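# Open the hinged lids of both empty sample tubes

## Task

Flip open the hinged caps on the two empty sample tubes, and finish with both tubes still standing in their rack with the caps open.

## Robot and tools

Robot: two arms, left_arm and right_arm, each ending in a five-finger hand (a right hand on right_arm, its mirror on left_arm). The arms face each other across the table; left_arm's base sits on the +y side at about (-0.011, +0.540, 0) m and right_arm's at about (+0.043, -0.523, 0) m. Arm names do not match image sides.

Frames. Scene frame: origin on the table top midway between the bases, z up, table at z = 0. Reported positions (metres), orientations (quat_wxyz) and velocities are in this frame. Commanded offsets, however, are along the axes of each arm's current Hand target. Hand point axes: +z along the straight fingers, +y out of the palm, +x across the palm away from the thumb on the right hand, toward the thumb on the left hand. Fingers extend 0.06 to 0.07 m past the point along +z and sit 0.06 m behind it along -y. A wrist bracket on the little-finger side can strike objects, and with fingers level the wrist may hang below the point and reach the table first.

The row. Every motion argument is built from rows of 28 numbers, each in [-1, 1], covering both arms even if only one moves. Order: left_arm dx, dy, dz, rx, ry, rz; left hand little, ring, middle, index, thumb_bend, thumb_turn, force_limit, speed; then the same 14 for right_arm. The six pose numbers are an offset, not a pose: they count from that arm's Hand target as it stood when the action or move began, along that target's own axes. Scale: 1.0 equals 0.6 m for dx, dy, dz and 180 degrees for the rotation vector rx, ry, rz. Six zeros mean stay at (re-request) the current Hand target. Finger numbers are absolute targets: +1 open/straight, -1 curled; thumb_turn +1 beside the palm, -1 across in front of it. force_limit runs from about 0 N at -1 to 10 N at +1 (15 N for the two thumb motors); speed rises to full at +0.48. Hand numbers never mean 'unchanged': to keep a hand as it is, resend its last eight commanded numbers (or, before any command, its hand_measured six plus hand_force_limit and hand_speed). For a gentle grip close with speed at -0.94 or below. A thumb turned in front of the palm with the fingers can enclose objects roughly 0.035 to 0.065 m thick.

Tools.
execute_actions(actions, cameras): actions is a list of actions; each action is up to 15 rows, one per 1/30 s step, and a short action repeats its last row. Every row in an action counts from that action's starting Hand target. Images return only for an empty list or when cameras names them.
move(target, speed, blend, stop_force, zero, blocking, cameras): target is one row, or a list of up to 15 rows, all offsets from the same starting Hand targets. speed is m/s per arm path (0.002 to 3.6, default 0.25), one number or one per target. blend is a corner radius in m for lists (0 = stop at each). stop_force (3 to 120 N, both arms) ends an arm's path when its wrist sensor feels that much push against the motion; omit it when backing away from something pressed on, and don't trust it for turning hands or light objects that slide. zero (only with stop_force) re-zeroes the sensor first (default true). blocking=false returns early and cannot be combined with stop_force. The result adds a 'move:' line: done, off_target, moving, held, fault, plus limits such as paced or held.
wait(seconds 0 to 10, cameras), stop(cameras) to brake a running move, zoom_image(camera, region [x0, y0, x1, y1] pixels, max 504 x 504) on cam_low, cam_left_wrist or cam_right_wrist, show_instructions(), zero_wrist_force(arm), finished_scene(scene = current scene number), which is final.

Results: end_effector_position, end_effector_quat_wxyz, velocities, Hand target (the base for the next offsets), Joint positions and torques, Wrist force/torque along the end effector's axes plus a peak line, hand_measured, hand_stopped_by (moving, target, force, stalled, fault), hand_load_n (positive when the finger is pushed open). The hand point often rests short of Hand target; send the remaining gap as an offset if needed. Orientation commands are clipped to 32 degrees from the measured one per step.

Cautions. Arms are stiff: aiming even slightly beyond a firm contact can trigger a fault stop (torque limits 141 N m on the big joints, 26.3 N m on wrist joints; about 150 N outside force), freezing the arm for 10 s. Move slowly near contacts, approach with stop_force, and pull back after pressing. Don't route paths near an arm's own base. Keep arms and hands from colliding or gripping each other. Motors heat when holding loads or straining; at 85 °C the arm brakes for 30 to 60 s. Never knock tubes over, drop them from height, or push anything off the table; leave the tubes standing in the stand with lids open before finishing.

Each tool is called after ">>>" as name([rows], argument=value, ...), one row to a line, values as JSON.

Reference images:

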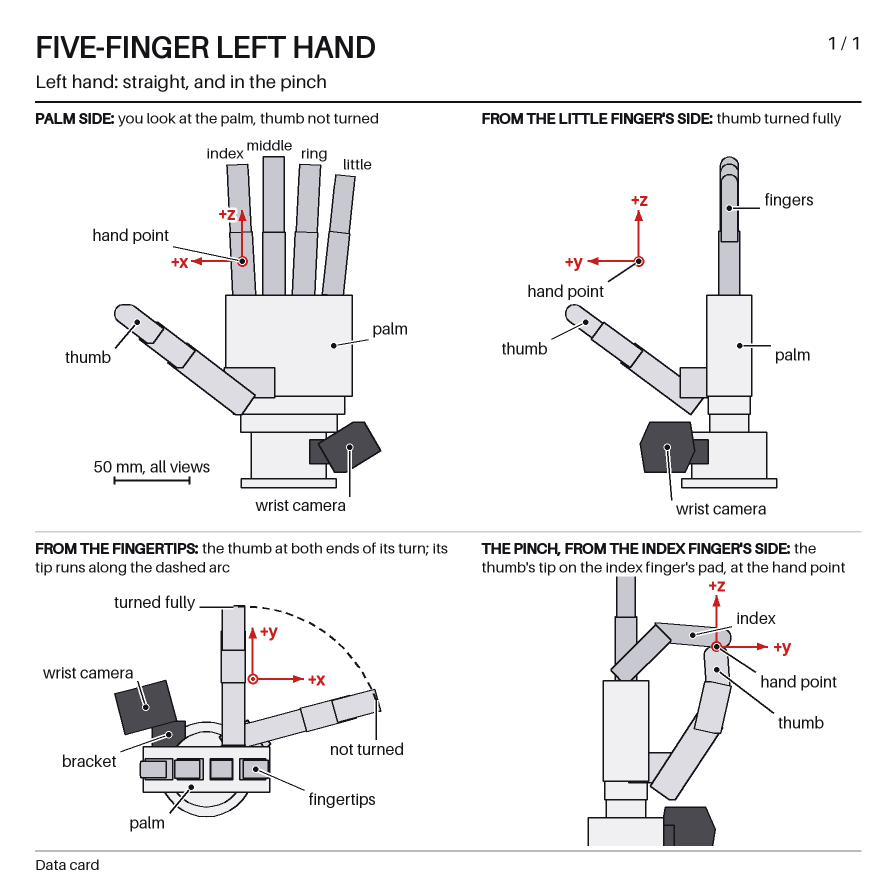

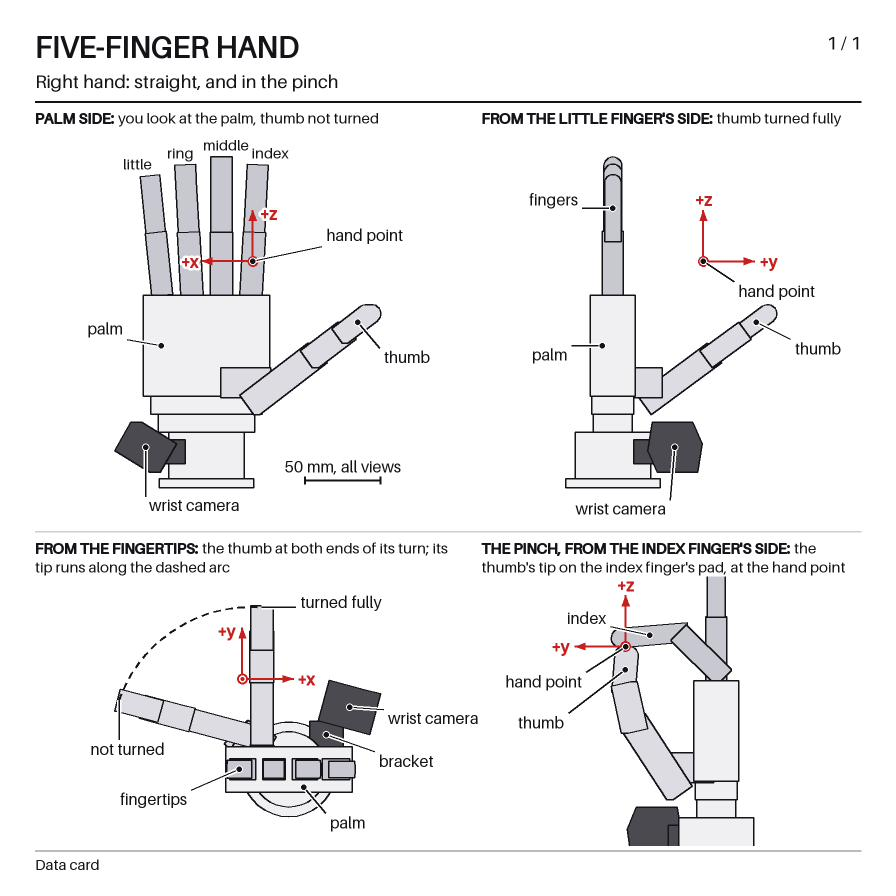

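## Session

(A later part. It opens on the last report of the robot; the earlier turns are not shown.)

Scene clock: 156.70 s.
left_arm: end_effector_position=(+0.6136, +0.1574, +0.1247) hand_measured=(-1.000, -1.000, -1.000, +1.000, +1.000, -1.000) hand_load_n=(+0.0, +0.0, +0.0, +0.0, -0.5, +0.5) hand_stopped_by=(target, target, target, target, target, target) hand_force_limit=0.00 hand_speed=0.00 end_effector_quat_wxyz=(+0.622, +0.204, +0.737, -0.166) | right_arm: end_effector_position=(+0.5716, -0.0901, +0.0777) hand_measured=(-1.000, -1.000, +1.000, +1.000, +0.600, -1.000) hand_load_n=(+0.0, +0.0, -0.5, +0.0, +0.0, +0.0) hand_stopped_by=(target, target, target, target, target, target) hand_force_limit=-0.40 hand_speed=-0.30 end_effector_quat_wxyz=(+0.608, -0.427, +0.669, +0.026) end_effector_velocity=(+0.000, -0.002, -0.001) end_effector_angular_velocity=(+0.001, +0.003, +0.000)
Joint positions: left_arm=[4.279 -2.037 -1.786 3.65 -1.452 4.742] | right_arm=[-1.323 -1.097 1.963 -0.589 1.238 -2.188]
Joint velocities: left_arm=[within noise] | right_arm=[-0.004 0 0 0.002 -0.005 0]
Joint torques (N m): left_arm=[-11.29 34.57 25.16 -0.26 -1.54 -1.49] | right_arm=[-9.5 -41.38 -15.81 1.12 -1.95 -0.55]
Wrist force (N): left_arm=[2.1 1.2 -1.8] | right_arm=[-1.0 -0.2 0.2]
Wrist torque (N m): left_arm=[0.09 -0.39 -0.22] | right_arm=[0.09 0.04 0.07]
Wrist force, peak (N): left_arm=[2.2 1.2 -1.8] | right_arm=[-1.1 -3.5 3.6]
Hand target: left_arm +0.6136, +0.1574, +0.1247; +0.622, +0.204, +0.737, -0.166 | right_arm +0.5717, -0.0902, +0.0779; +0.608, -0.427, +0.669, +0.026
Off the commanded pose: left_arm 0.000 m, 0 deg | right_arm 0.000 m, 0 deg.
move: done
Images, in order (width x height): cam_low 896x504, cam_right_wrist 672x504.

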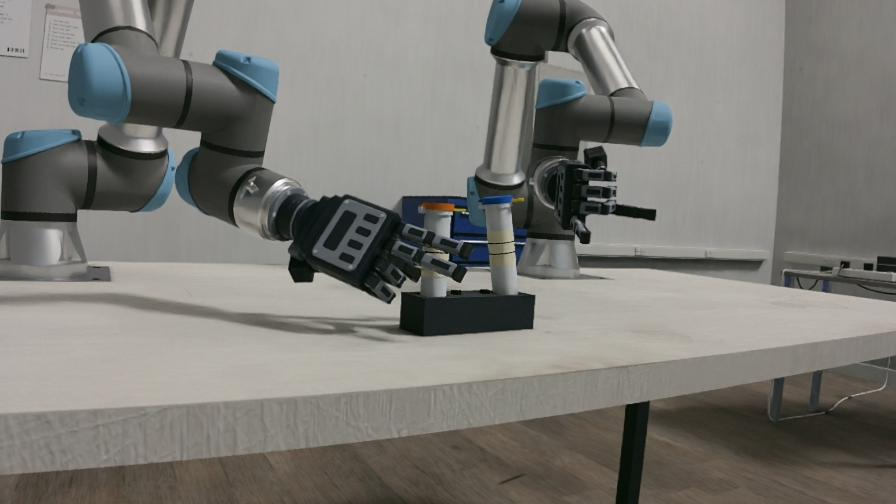

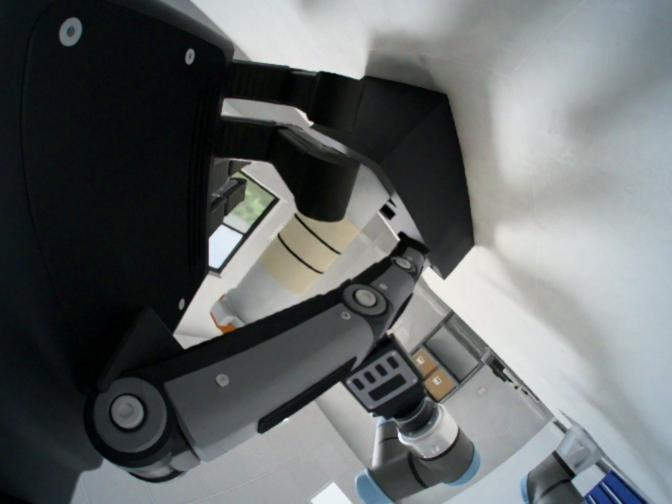

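>>> move([
  [0,0,0,0,0,0, -1, -1, -1, 1, 1, -1, 0.0, 0.0, -0.005,0.0087,0,0,0,0, -1, -1, 0.15, 0.15, 0.5, -1, -0.7, -0.5],
  [0,0,0,0,0,0, -1, -1, -1, 1, 1, -1, 0.0, 0.0, -0.005,0.0087,0,0,0,0, -1, -1, -0.6, -0.6, -0.8, -1, -0.4, -0.88],
], speed=0.06, cameras=["cam_low","cam_right_wrist"])

>>> zoom_image(camera="cam_right_wrist", region=[180, 90, 500, 410])

>>> zoom_image(camera="cam_low", region=[300, 160, 560, 340])

Scene clock: 162.03 s.
left_arm: end_effector_position=(+0.6136, +0.1574, +0.1247) hand_measured=(-1.000, -1.000, -1.000, +1.000, +1.000, -1.000) hand_load_n=(+0.0, +0.0, +0.0, +0.0, +0.0, +0.0) hand_stopped_by=(target, target, target, target, target, target) hand_force_limit=0.00 hand_speed=0.00 end_effector_quat_wxyz=(+0.622, +0.204, +0.737, -0.166) | right_arm: end_effector_position=(+0.5682, -0.0853, +0.0778) hand_measured=(-1.000, -1.000, +0.182, +0.110, +0.158, -1.000) hand_load_n=(+0.0, +0.0, +10.0, +5.0, +5.0, -1.0) hand_stopped_by=(target, target, force, force, force, target) hand_force_limit=-0.40 hand_speed=-0.88 end_effector_quat_wxyz=(+0.608, -0.427, +0.669, +0.026)
Joint positions: left_arm=[4.279 -2.037 -1.786 3.65 -1.452 4.742] | right_arm=[-1.31 -1.098 1.964 -0.591 1.251 -2.184]
Joint torques (N m): left_arm=[-12.57 33.35 24.11 -0.16 -1.63 -1.65] | right_arm=[-5.65 -24.34 -14.62 -0.83 -0.01 -1.8]
Wrist force (N): left_arm=[2.0 1.1 -1.6] | right_arm=[-2.7 -4.1 6.1]
Wrist torque (N m): left_arm=[0.07 -0.37 -0.22] | right_arm=[0.15 -0.16 -0.06]
Wrist force, peak (N): left_arm=[2.1 1.4 -1.7] | right_arm=[-6.7 -11.6 10.7]
Hand target: left_arm +0.6136, +0.1574, +0.1247; +0.622, +0.204, +0.737, -0.166 | right_arm +0.5682, -0.0853, +0.0779; +0.608, -0.427, +0.669, +0.026
Off the commanded pose: left_arm 0.000 m, 0 deg | right_arm 0.000 m, 0 deg.
move: done
Images, in order (width x height): cam_low 896x504, cam_right_wrist 672x504.

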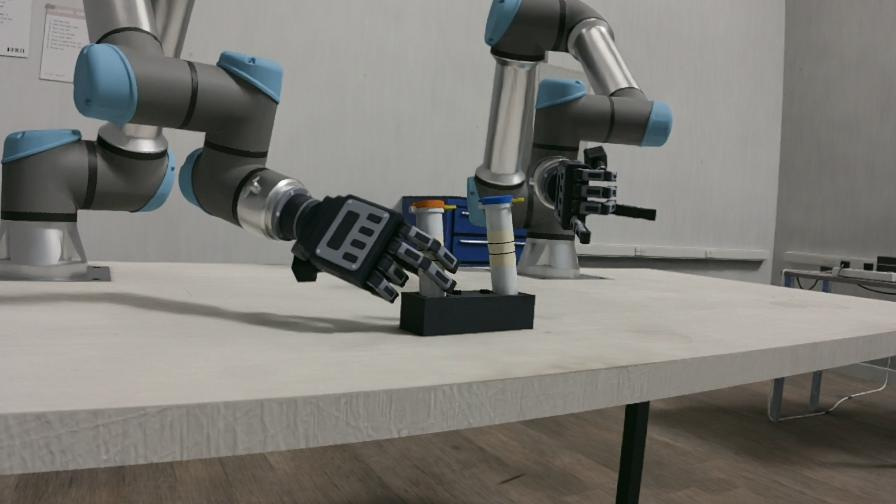

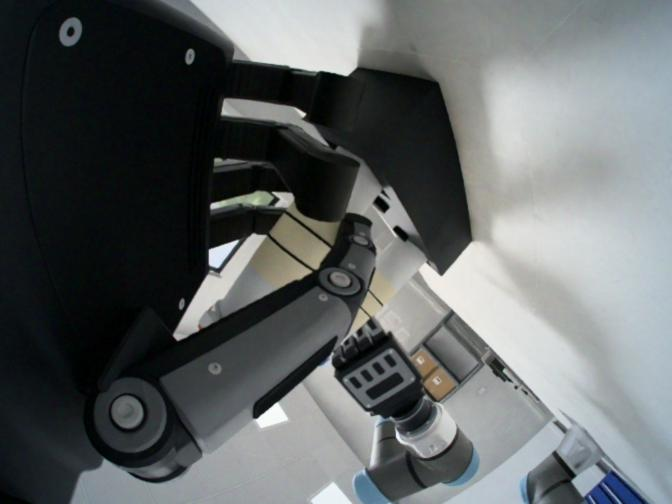

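Scaled by 1.575 from the camera's 672x504 image, which has a finer 960x720 frame.

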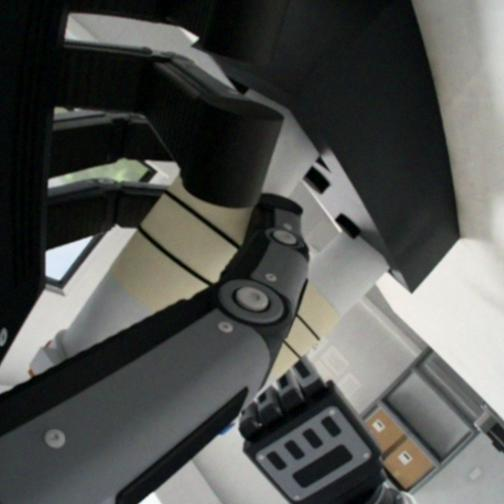

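Scaled by 1.938.

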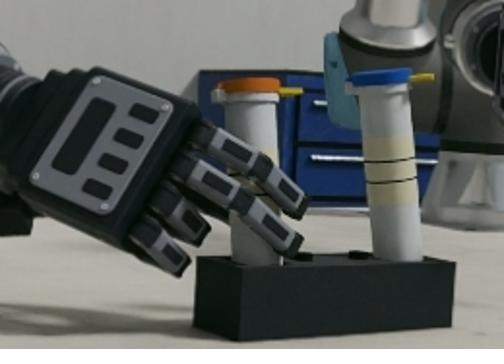

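>>> zoom_image(camera="cam_low", region=[405, 190, 475, 230])

>>> zoom_image(camera="cam_right_wrist", region=[180, 230, 420, 400])

Scaled by 7.200.

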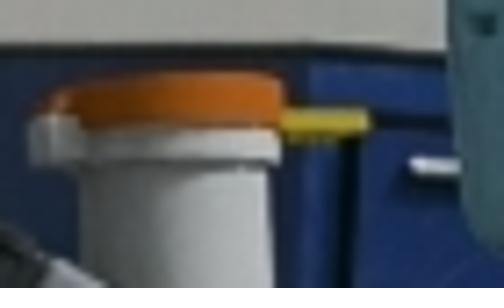

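Scaled by 2.100 from the camera's 672x504 image, which has a finer 960x720 frame.

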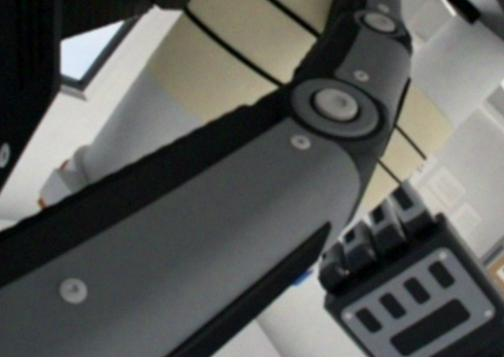

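>>> move([
  [-0.0948,-0.0908,-0.1855,0,0,0, -1, -1, -1, 1, 1, -1, 0.0, 0.0, 0,0,0,0,0,0, -1, -1, -0.6, -0.6, -0.8, -1, -0.4, -0.88],
  [-0.0615,-0.2852,-0.1828,-0.1368,0,-0.0241, -1, -1, -1, 1, 1, -1, 0.0, 0.0, 0,0,0,0,0,0, -1, -1, -0.6, -0.6, -0.8, -1, -0.4, -0.88],
  [-0.0062,-0.3713,-0.0923,-0.1368,0,-0.0241, -1, -1, -1, 1, 1, -1, 0.0, 0.0, 0,0,0,0,0,0, -1, -1, -0.6, -0.6, -0.8, -1, -0.4, -0.88],
], speed=0.25, blend=[0.03,0.02,0], cameras=["all"])

>>> zoom_image(camera="cam_low", region=[390, 180, 530, 270])

>>> zoom_image(camera="cam_right_wrist", region=[180, 150, 500, 450])

Scene clock: 173.77 s.
left_arm: end_effector_position=(+0.4541, -0.0074, +0.1357) hand_measured=(-1.000, -1.000, -1.000, +1.000, +1.000, -1.000) hand_load_n=(+0.0, +0.0, +0.0, -0.5, +0.0, +0.5) hand_stopped_by=(target, target, target, target, target, target) hand_force_limit=0.00 hand_speed=0.00 end_effector_quat_wxyz=(+0.645, +0.038, +0.763, -0.028) | right_arm: end_effector_position=(+0.5682, -0.0853, +0.0779) hand_measured=(-1.000, -1.000, +0.182, +0.110, +0.158, -1.000) hand_load_n=(+0.0, +0.0, +10.0, +4.5, +5.0, -1.0) hand_stopped_by=(target, target, force, force, force, target) hand_force_limit=-0.40 hand_speed=-0.88 end_effector_quat_wxyz=(+0.608, -0.427, +0.669, +0.026)
Joint positions: left_arm=[3.691 -2.306 -1.296 3.335 -2.457 4.511] | right_arm=[-1.31 -1.098 1.964 -0.591 1.251 -2.184]
Joint torques (N m): left_arm=[10.38 40.76 28.98 2.32 1.18 1.89] | right_arm=[-5.13 -43.38 -15.82 -0.73 0.01 0.75]
Wrist force (N): left_arm=[2.6 0.9 -1.4] | right_arm=[-2.7 -4.2 6.3]
Wrist torque (N m): left_arm=[0.05 -0.48 -0.09] | right_arm=[0.14 -0.16 -0.06]
Wrist force, peak (N): left_arm=[3.5 -0.7 -0.8] | right_arm=[-2.7 -4.3 6.4]
Hand target: left_arm +0.4542, -0.0074, +0.1357; +0.645, +0.038, +0.763, -0.028 | right_arm +0.5682, -0.0853, +0.0779; +0.608, -0.427, +0.669, +0.026
Off the commanded pose: left_arm 0.000 m, 0 deg | right_arm 0.000 m, 0 deg.
move: done

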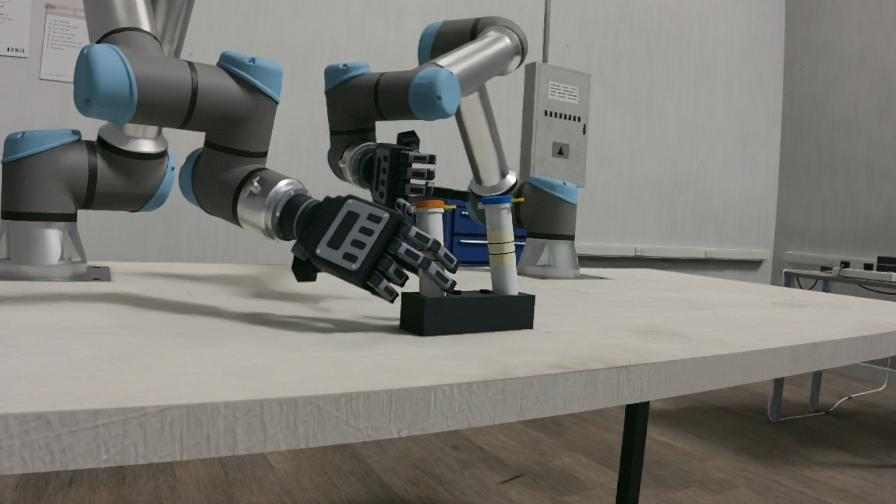

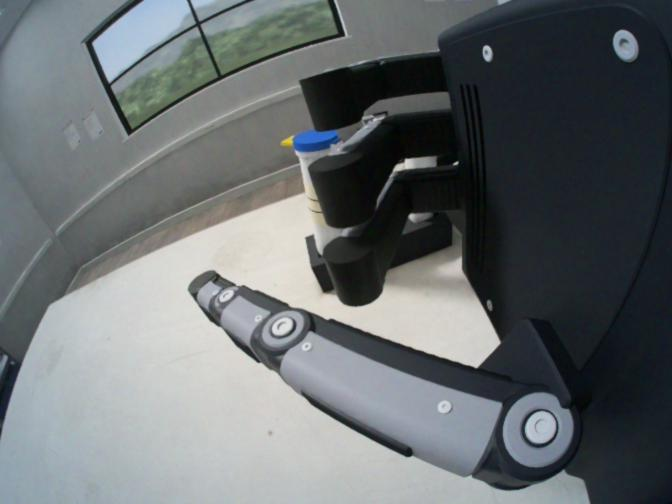

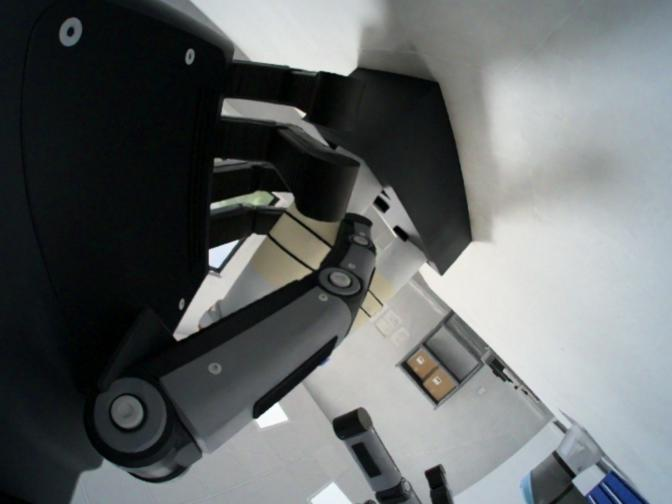

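Scaled by 3.600.

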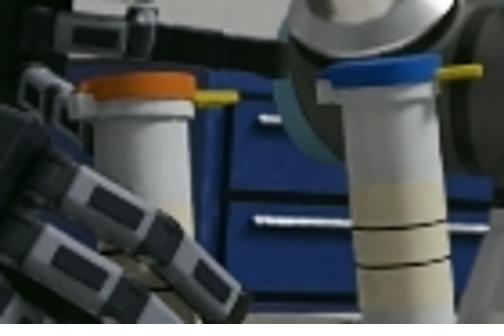

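Scaled by 1.575 from the camera's 672x504 image, which has a finer 960x720 frame.

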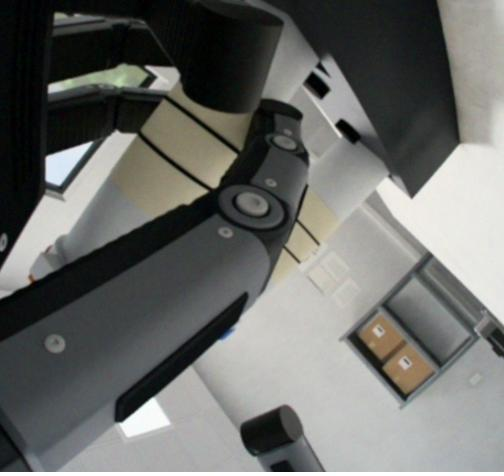

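>>> move(target=[-0.011,0.0117,0.1528,0,0,0, -1, -1, -1, 1, 1, -1, 0.0, 0.0, 0,0,0,0,0,0, -1, -1, -0.6, -0.6, -0.8, -1, -0.4, -0.88], speed=0.07, stop_force=5, cameras=["all"])

>>> zoom_image(camera="cam_low", region=[390, 180, 530, 270])

>>> zoom_image(camera="cam_right_wrist", region=[180, 150, 500, 450])

Scene clock: 179.70 s.
left_arm: end_effector_position=(+0.5459, -0.0090, +0.1270) hand_measured=(-1.000, -1.000, -1.000, +1.000, +1.000, -1.000) hand_load_n=(+0.0, +0.0, +0.0, +0.0, -0.5, +0.0) hand_stopped_by=(target, target, target, target, target, target) hand_force_limit=0.00 hand_speed=0.00 end_effector_quat_wxyz=(+0.645, +0.038, +0.763, -0.028) | right_arm: end_effector_position=(+0.5682, -0.0853, +0.0779) hand_measured=(-1.000, -1.000, +0.182, +0.110, +0.158, -1.000) hand_load_n=(+0.0, +0.0, +10.0, +3.5, +3.5, -0.5) hand_stopped_by=(target, target, force, force, force, target) hand_force_limit=-0.40 hand_speed=-0.88 end_effector_quat_wxyz=(+0.608, -0.427, +0.669, +0.026)
Joint positions: left_arm=[3.807 -2.399 -1.147 3.311 -2.344 4.554] | right_arm=[-1.31 -1.098 1.964 -0.591 1.251 -2.184]
Joint torques (N m): left_arm=[-11.45 61.46 14.28 2.7 -1.98 -2.03] | right_arm=[-4.78 -43.71 -15.29 -0.7 0.25 1.33]
Wrist force (N): left_arm=[2.2 1.0 -1.2] | right_arm=[-2.5 -5.0 5.4]
Wrist torque (N m): left_arm=[0.03 -0.40 -0.20] | right_arm=[0.11 -0.16 -0.07]
Wrist force, peak (N): left_arm=[2.3 2.2 -1.9] | right_arm=[-1.4 -6.1 5.4]
Hand target: left_arm +0.5459, -0.0090, +0.1270; +0.645, +0.038, +0.763, -0.028 | right_arm +0.5682, -0.0853, +0.0779; +0.608, -0.427, +0.669, +0.026
Off the commanded pose: left_arm 0.000 m, 0 deg | right_arm 0.000 m, 0 deg.
move: done

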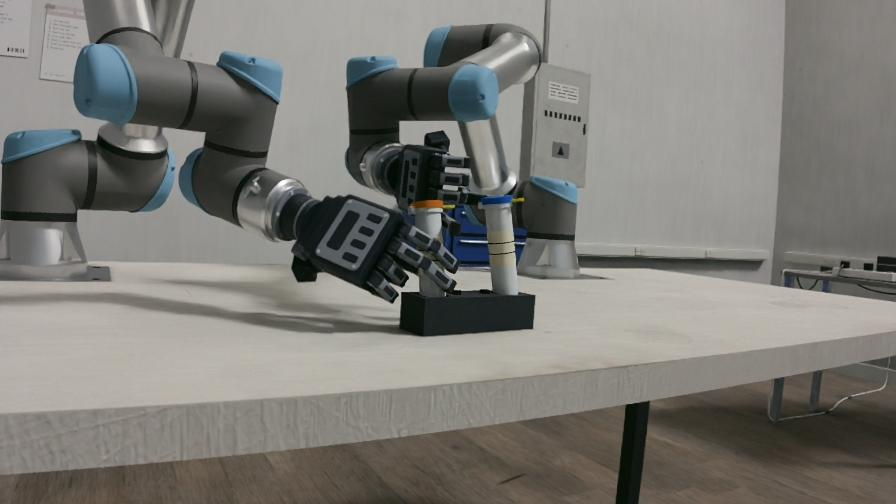

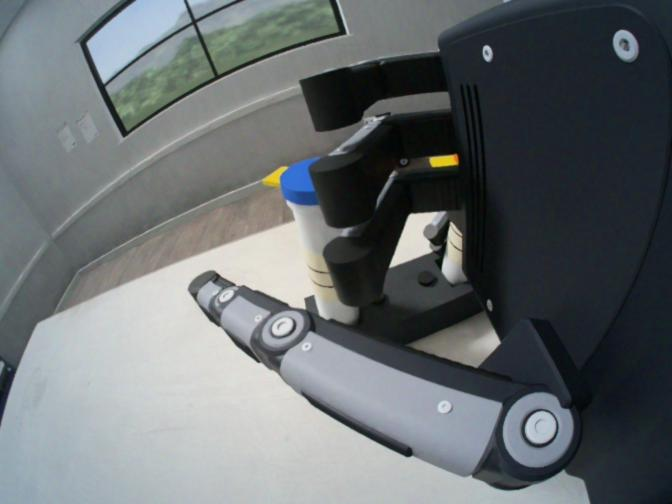

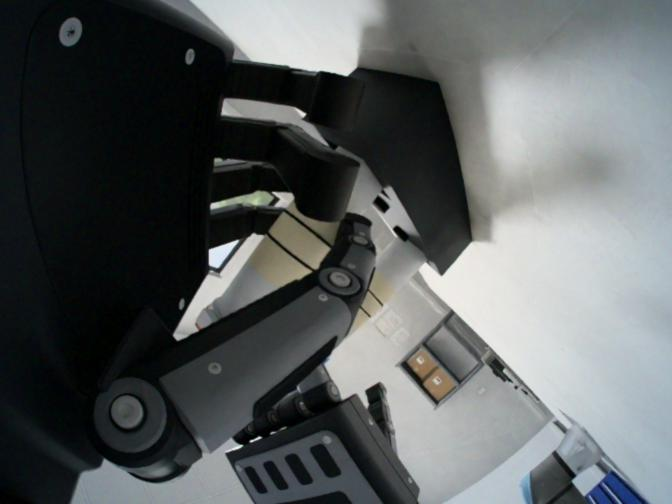

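Scaled by 3.600.

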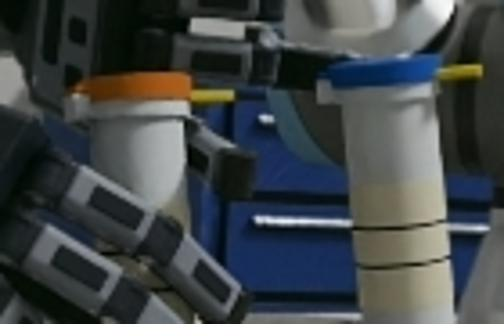

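Scaled by 1.575 from the camera's 672x504 image, which has a finer 960x720 frame.

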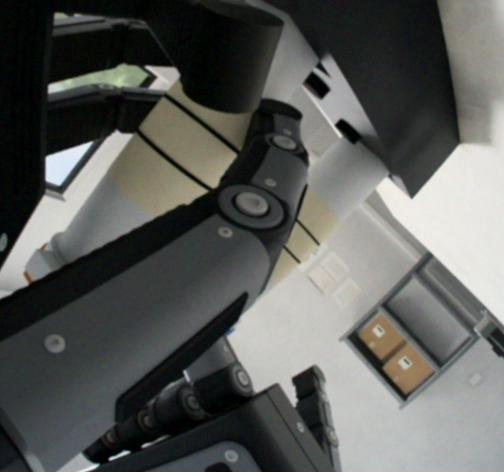

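>>> zoom_image(camera="cam_low", region=[405, 195, 475, 245])

>>> zoom_image(camera="cam_left_wrist", region=[370, 100, 490, 220])

Scaled by 7.200.

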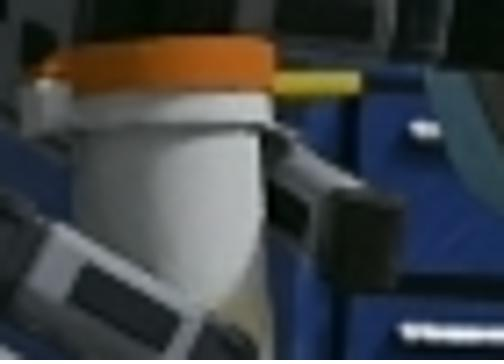

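Scaled by 4.200 from the camera's 672x504 image, which has a finer 960x720 frame.

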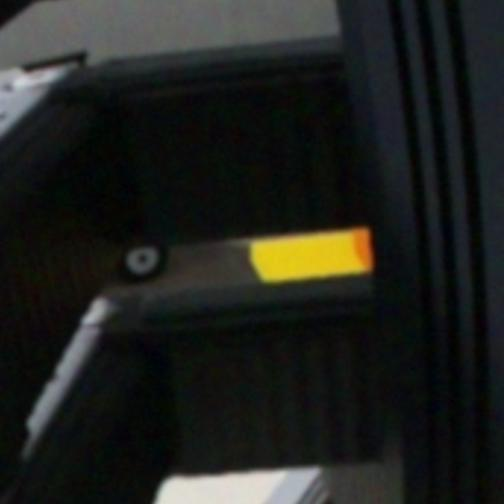

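>>> move([
  [-0.0156,0,-0.0027,0,0,0, -1, -1, -1, 1, 1, -1, 0.0, 0.0, 0,0,0,0,0,0, -1, -1, -0.6, -0.6, -0.8, -1, -0.4, -0.88],
  [-0.0527,-0.0025,-0.0093,0,0,0, -1, -1, -1, 1, 1, -1, 0.0, 0.0, 0,0,0,0,0,0, -1, -1, -0.6, -0.6, -0.8, -1, -0.4, -0.88],
], speed=0.04, stop_force=12, cameras=["all"])

>>> zoom_image(camera="cam_low", region=[390, 180, 530, 270])

>>> zoom_image(camera="cam_right_wrist", region=[180, 150, 500, 450])

Scene clock: 186.27 s.
left_arm: end_effector_position=(+0.5455, -0.0107, +0.1591) hand_measured=(-1.000, -1.000, -1.000, +1.000, +1.000, -1.000) hand_load_n=(+0.0, +0.0, +0.0, +0.0, +0.0, +0.5) hand_stopped_by=(target, target, target, target, target, target) hand_force_limit=0.00 hand_speed=0.00 end_effector_quat_wxyz=(+0.645, +0.038, +0.763, -0.028) | right_arm: end_effector_position=(+0.5682, -0.0853, +0.0779) hand_measured=(-1.000, -1.000, +0.182, +0.110, +0.158, -1.000) hand_load_n=(+0.0, +0.0, +10.5, +4.0, +3.0, -0.5) hand_stopped_by=(target, target, force, force, force, target) hand_force_limit=-0.40 hand_speed=-0.88 end_effector_quat_wxyz=(+0.608, -0.427, +0.669, +0.026)
Joint positions: left_arm=[3.805 -2.372 -1.109 3.245 -2.346 4.553] | right_arm=[-1.31 -1.098 1.964 -0.591 1.251 -2.184]
Joint torques (N m): left_arm=[-0.65 47.49 12.65 2.45 -0.4 -1.31] | right_arm=[-5.16 -42.49 -15.12 -0.88 0.17 1.24]
Wrist force (N): left_arm=[2.3 0.6 -1.0] | right_arm=[-3.1 -5.3 5.5]
Wrist torque (N m): left_arm=[0.00 -0.40 -0.11] | right_arm=[0.11 -0.15 -0.08]
Wrist force, peak (N): left_arm=[5.7 0.9 -1.0] | right_arm=[-1.9 -6.6 6.1]
Hand target: left_arm +0.5455, -0.0107, +0.1591; +0.645, +0.038, +0.763, -0.028 | right_arm +0.5682, -0.0853, +0.0779; +0.608, -0.427, +0.669, +0.026
Off the commanded pose: left_arm 0.000 m, 0 deg | right_arm 0.000 m, 0 deg.
move: done

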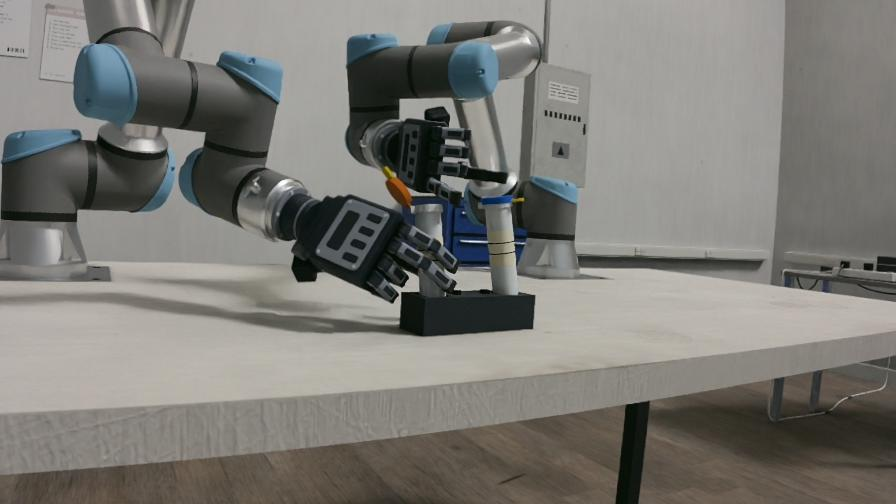

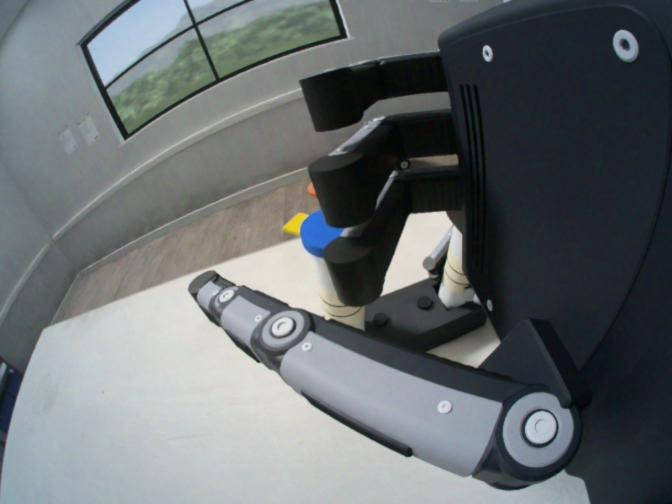

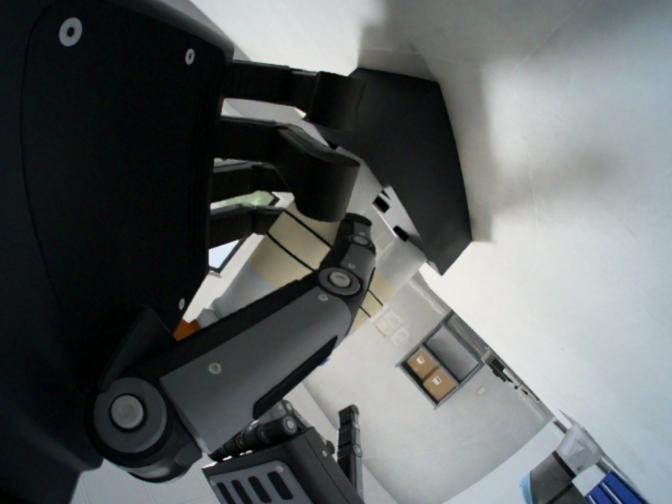

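Scaled by 3.600.

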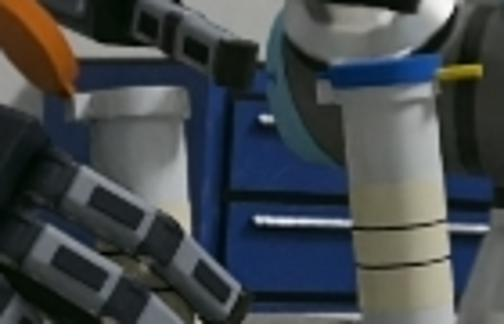

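Scaled by 1.575 from the camera's 672x504 image, which has a finer 960x720 frame.

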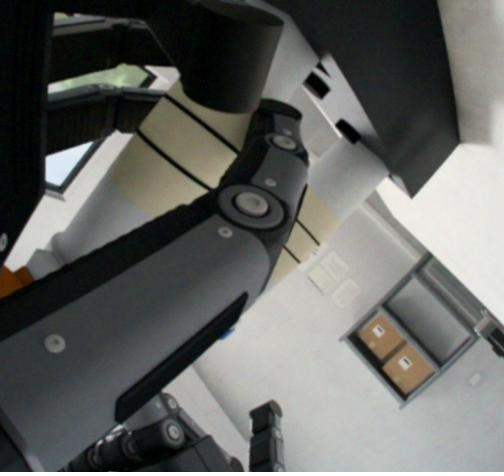

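>>> move([
  [-0.0574,0,-0.0101,0,0,0, -1, -1, -1, 1, 1, -1, 0.0, 0.0, 0,0,0,0,0,0, -1, -1, 1, 1, 0.8, -1, -0.4, -0.4],
  [-0.0523,0.1223,-0.0397,0,0,0, -1, -1, -1, 1, 1, -1, 0.0, 0.0, 0,0,-0.2,0,0,0, -1, -1, 1, 1, 0.8, -1, -0.4, -0.4],
], speed=[0.1, 0.12], cameras=["cam_low","cam_right_wrist"])

>>> zoom_image(camera="cam_low", region=[370, 160, 570, 340])

Scene clock: 204.80 s.
left_arm: end_effector_position=(+0.5344, +0.0639, +0.1946) hand_measured=(-1.000, -1.000, -1.000, +1.000, +1.000, -1.000) hand_load_n=(+0.0, +0.0, +0.0, +0.0, +0.0, +0.0) hand_stopped_by=(target, target, target, target, target, target) hand_force_limit=0.00 hand_speed=0.00 end_effector_quat_wxyz=(+0.645, +0.038, +0.763, -0.028) | right_arm: end_effector_position=(+0.4734, -0.1519, +0.1089) hand_measured=(-1.000, -1.000, +1.000, +1.000, +0.800, -1.000) hand_load_n=(+0.0, +0.0, +0.0, -0.5, +0.0, +0.0) hand_stopped_by=(target, target, target, target, target, target) hand_force_limit=-0.40 hand_speed=-0.40 end_effector_quat_wxyz=(+0.608, -0.427, +0.669, +0.026)
Joint positions: left_arm=[3.871 -2.168 -1.367 3.313 -2.282 4.573] | right_arm=[-1.434 -1.378 2.278 -0.61 1.132 -2.222]
Joint torques (N m): left_arm=[-11.6 41.42 22.61 -1.45 -1.82 -0.2] | right_arm=[10.33 -21.15 -11.97 -2.6 1.49 2.07]
Wrist force (N): left_arm=[2.1 0.8 -1.3] | right_arm=[-1.0 -0.1 0.6]
Wrist torque (N m): left_arm=[-0.01 -0.38 -0.23] | right_arm=[0.06 -0.02 0.19]
Wrist force, peak (N): left_arm=[3.3 0.8 -1.0] | right_arm=[-3.2 -5.3 5.6]
Hand target: left_arm +0.5343, +0.0638, +0.1945; +0.645, +0.038, +0.763, -0.028 | right_arm +0.4733, -0.1519, +0.1089; +0.608, -0.427, +0.669, +0.026
Off the commanded pose: left_arm 0.000 m, 0 deg | right_arm 0.000 m, 0 deg.
move: done
Images, in order (width x height): cam_low 896x504, cam_right_wrist 672x504.

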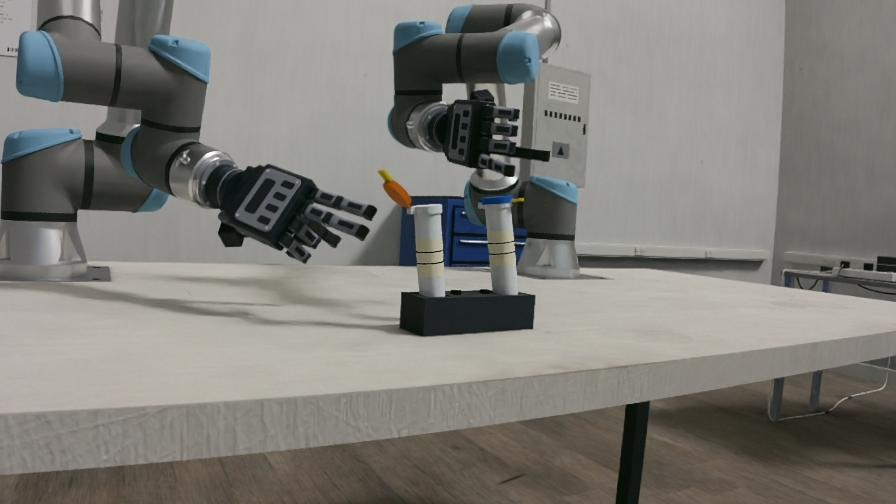

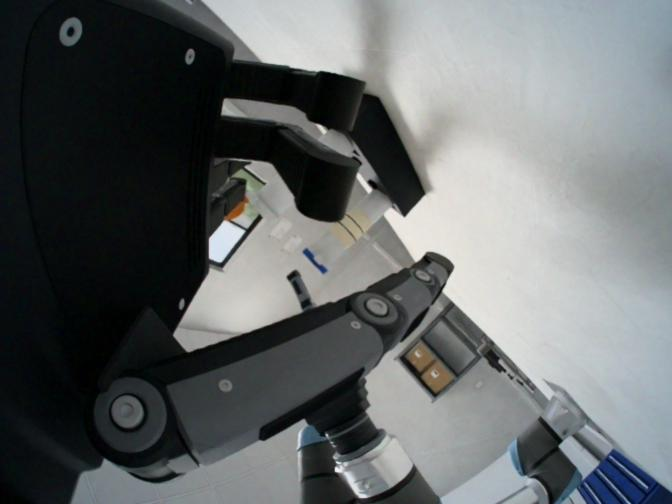

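Scaled by 2.520.

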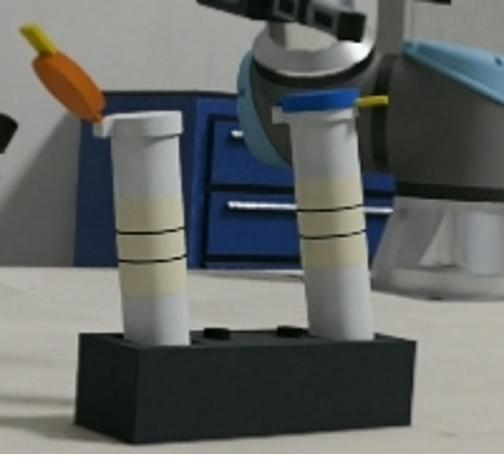

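>>> move(target=[0.0739,0,0.013,0,0,0, -1, -1, -1, 1, 1, -1, 0.0, 0.0, 0,0,0,0,0,0, -1, -1, 1, 1, 0.8, -1, -0.4, -0.4], speed=0.04, stop_force=8, cameras=["cam_low","cam_right_wrist"])

>>> zoom_image(camera="cam_low", region=[370, 160, 570, 340])

Scene clock: 207.80 s.
left_arm: end_effector_position=(+0.5345, +0.0639, +0.1719) hand_measured=(-1.000, -1.000, -1.000, +1.000, +1.000, -1.000) hand_load_n=(+0.0, +0.0, +0.0, +0.0, +0.0, +0.0) hand_stopped_by=(target, target, target, target, target, target) hand_force_limit=0.00 hand_speed=0.00 end_effector_quat_wxyz=(+0.645, +0.038, +0.763, -0.028) | right_arm: end_effector_position=(+0.4733, -0.1519, +0.1089) hand_measured=(-1.000, -1.000, +1.000, +1.000, +0.800, -1.000) hand_load_n=(+0.0, +0.0, +0.0, +0.0, +0.0, -0.5) hand_stopped_by=(target, target, target, target, target, target) hand_force_limit=-0.40 hand_speed=-0.40 end_effector_quat_wxyz=(+0.608, -0.427, +0.669, +0.026)
Joint positions: left_arm=[3.872 -2.19 -1.393 3.362 -2.281 4.573] | right_arm=[-1.434 -1.379 2.278 -0.61 1.132 -2.222]
Joint torques (N m): left_arm=[-7.21 51.38 27.84 2.5 -0.49 1.22] | right_arm=[11.82 -31.87 -5.84 -3.31 -1.45 2.05]
Wrist force (N): left_arm=[1.1 0.3 -1.1] | right_arm=[-0.8 -0.1 0.7]
Wrist torque (N m): left_arm=[-0.05 -0.47 -0.25] | right_arm=[0.05 -0.06 0.19]
Wrist force, peak (N): left_arm=[-13.1 1.0 -2.1] | right_arm=[-1.1 0.0 1.0]
Hand target: left_arm +0.5345, +0.0639, +0.1719; +0.645, +0.038, +0.763, -0.028 (not the last commanded pose) | right_arm +0.4733, -0.1519, +0.1089; +0.608, -0.427, +0.669, +0.026
Off the commanded pose: left_arm 0.022 m, 0 deg | right_arm 0.000 m, 0 deg.
move: contact (left_arm)
Images, in order (width x height): cam_low 896x504, cam_right_wrist 672x504.

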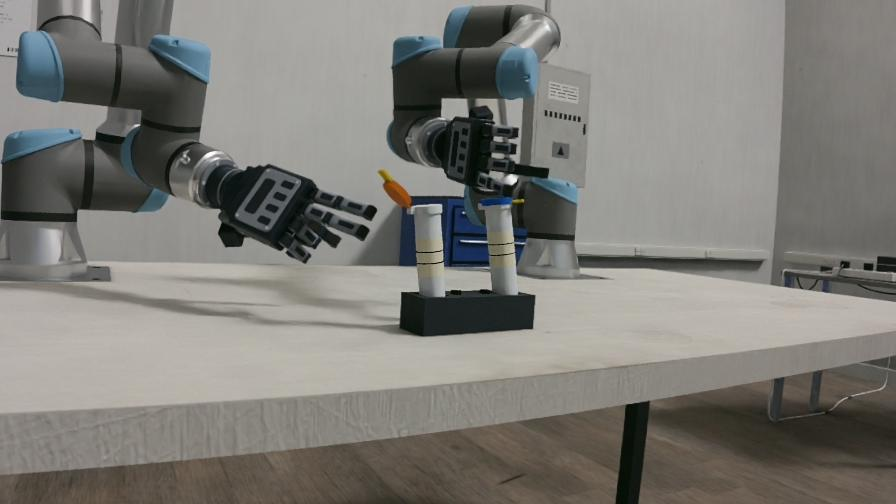

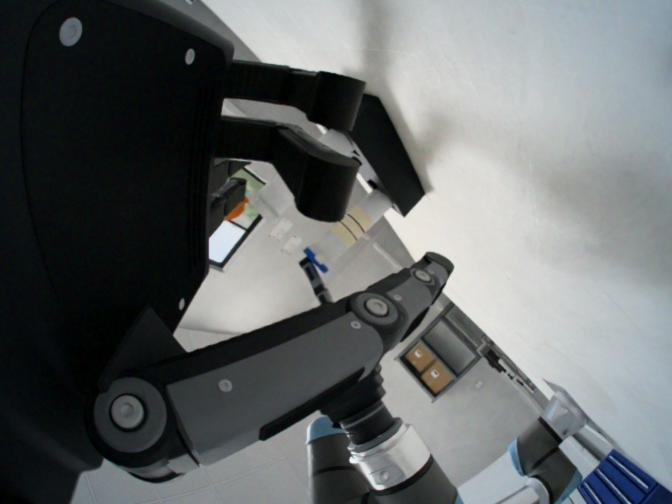

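Scaled by 2.520.

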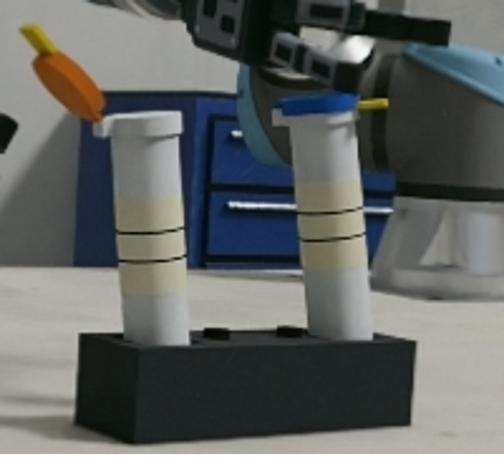

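>>> move([
  [-0.0145,0.0175,0.006,0,0,0, -1, -1, -1, 1, 1, -1, 0.0, 0.0, 0,0,0,0,0,0, -1, -1, 1, 1, 0.8, -1, -0.4, -0.4],
  [0.0562,0.0175,0.0185,0,0,0, -1, -1, -1, 1, 1, -1, 0.0, 0.0, 0,0,0,0,0,0, -1, -1, 1, 1, 0.8, -1, -0.4, -0.4],
], speed=0.04, stop_force=9, cameras=["cam_low","cam_right_wrist"])

>>> zoom_image(camera="cam_low", region=[370, 160, 570, 340])

Scene clock: 211.70 s.
left_arm: end_effector_position=(+0.5406, +0.0740, +0.1700) hand_measured=(-1.000, -1.000, -1.000, +1.000, +1.000, -1.000) hand_load_n=(+0.0, +0.0, +0.0, -0.5, +0.0, +0.0) hand_stopped_by=(target, target, target, target, target, target) hand_force_limit=0.00 hand_speed=0.00 end_effector_quat_wxyz=(+0.645, +0.038, +0.763, -0.028) | right_arm: end_effector_position=(+0.4733, -0.1519, +0.1089) hand_measured=(-1.000, -1.000, +1.000, +1.000, +0.800, -1.000) hand_load_n=(+0.0, +0.0, +0.0, +0.0, +0.0, +0.0) hand_stopped_by=(target, target, target, target, target, target) hand_force_limit=-0.40 hand_speed=-0.40 end_effector_quat_wxyz=(+0.608, -0.427, +0.669, +0.026)
Joint positions: left_arm=[3.891 -2.179 -1.417 3.378 -2.262 4.579] | right_arm=[-1.434 -1.379 2.278 -0.61 1.132 -2.222]
Joint torques (N m): left_arm=[-3.5 36.18 26.65 1.48 1.89 -1.08] | right_arm=[10.21 -32.5 -5.13 -3.49 -1.32 2.11]
Wrist force (N): left_arm=[-2.7 0.6 -1.7] | right_arm=[-0.9 0.0 0.6]
Wrist torque (N m): left_arm=[-0.04 -0.64 -0.52] | right_arm=[0.06 -0.04 0.19]
Wrist force, peak (N): left_arm=[-18.2 1.4 -2.9] | right_arm=[-1.2 0.0 0.8]
Hand target: left_arm +0.5406, +0.0740, +0.1700; +0.645, +0.038, +0.763, -0.028 (not the last commanded pose) | right_arm +0.4733, -0.1519, +0.1089; +0.608, -0.427, +0.669, +0.026
Off the commanded pose: left_arm 0.033 m, 0 deg | right_arm 0.000 m, 0 deg.
move: contact (left_arm); path passed 1 of 2 targets
Images, in order (width x height): cam_low 896x504, cam_right_wrist 672x504.

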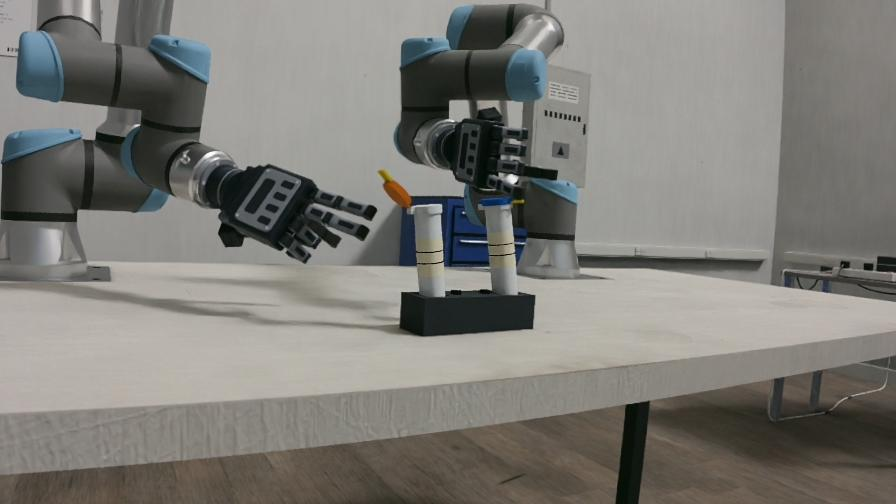

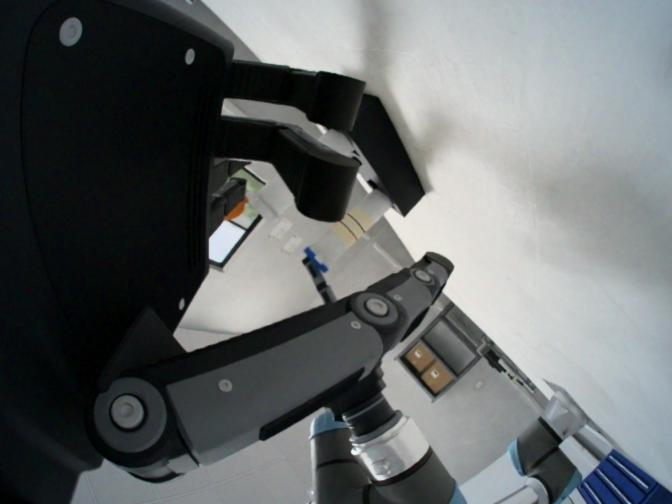

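Scaled by 2.520.

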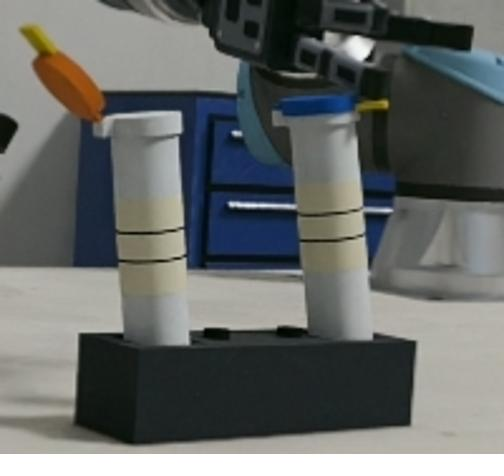

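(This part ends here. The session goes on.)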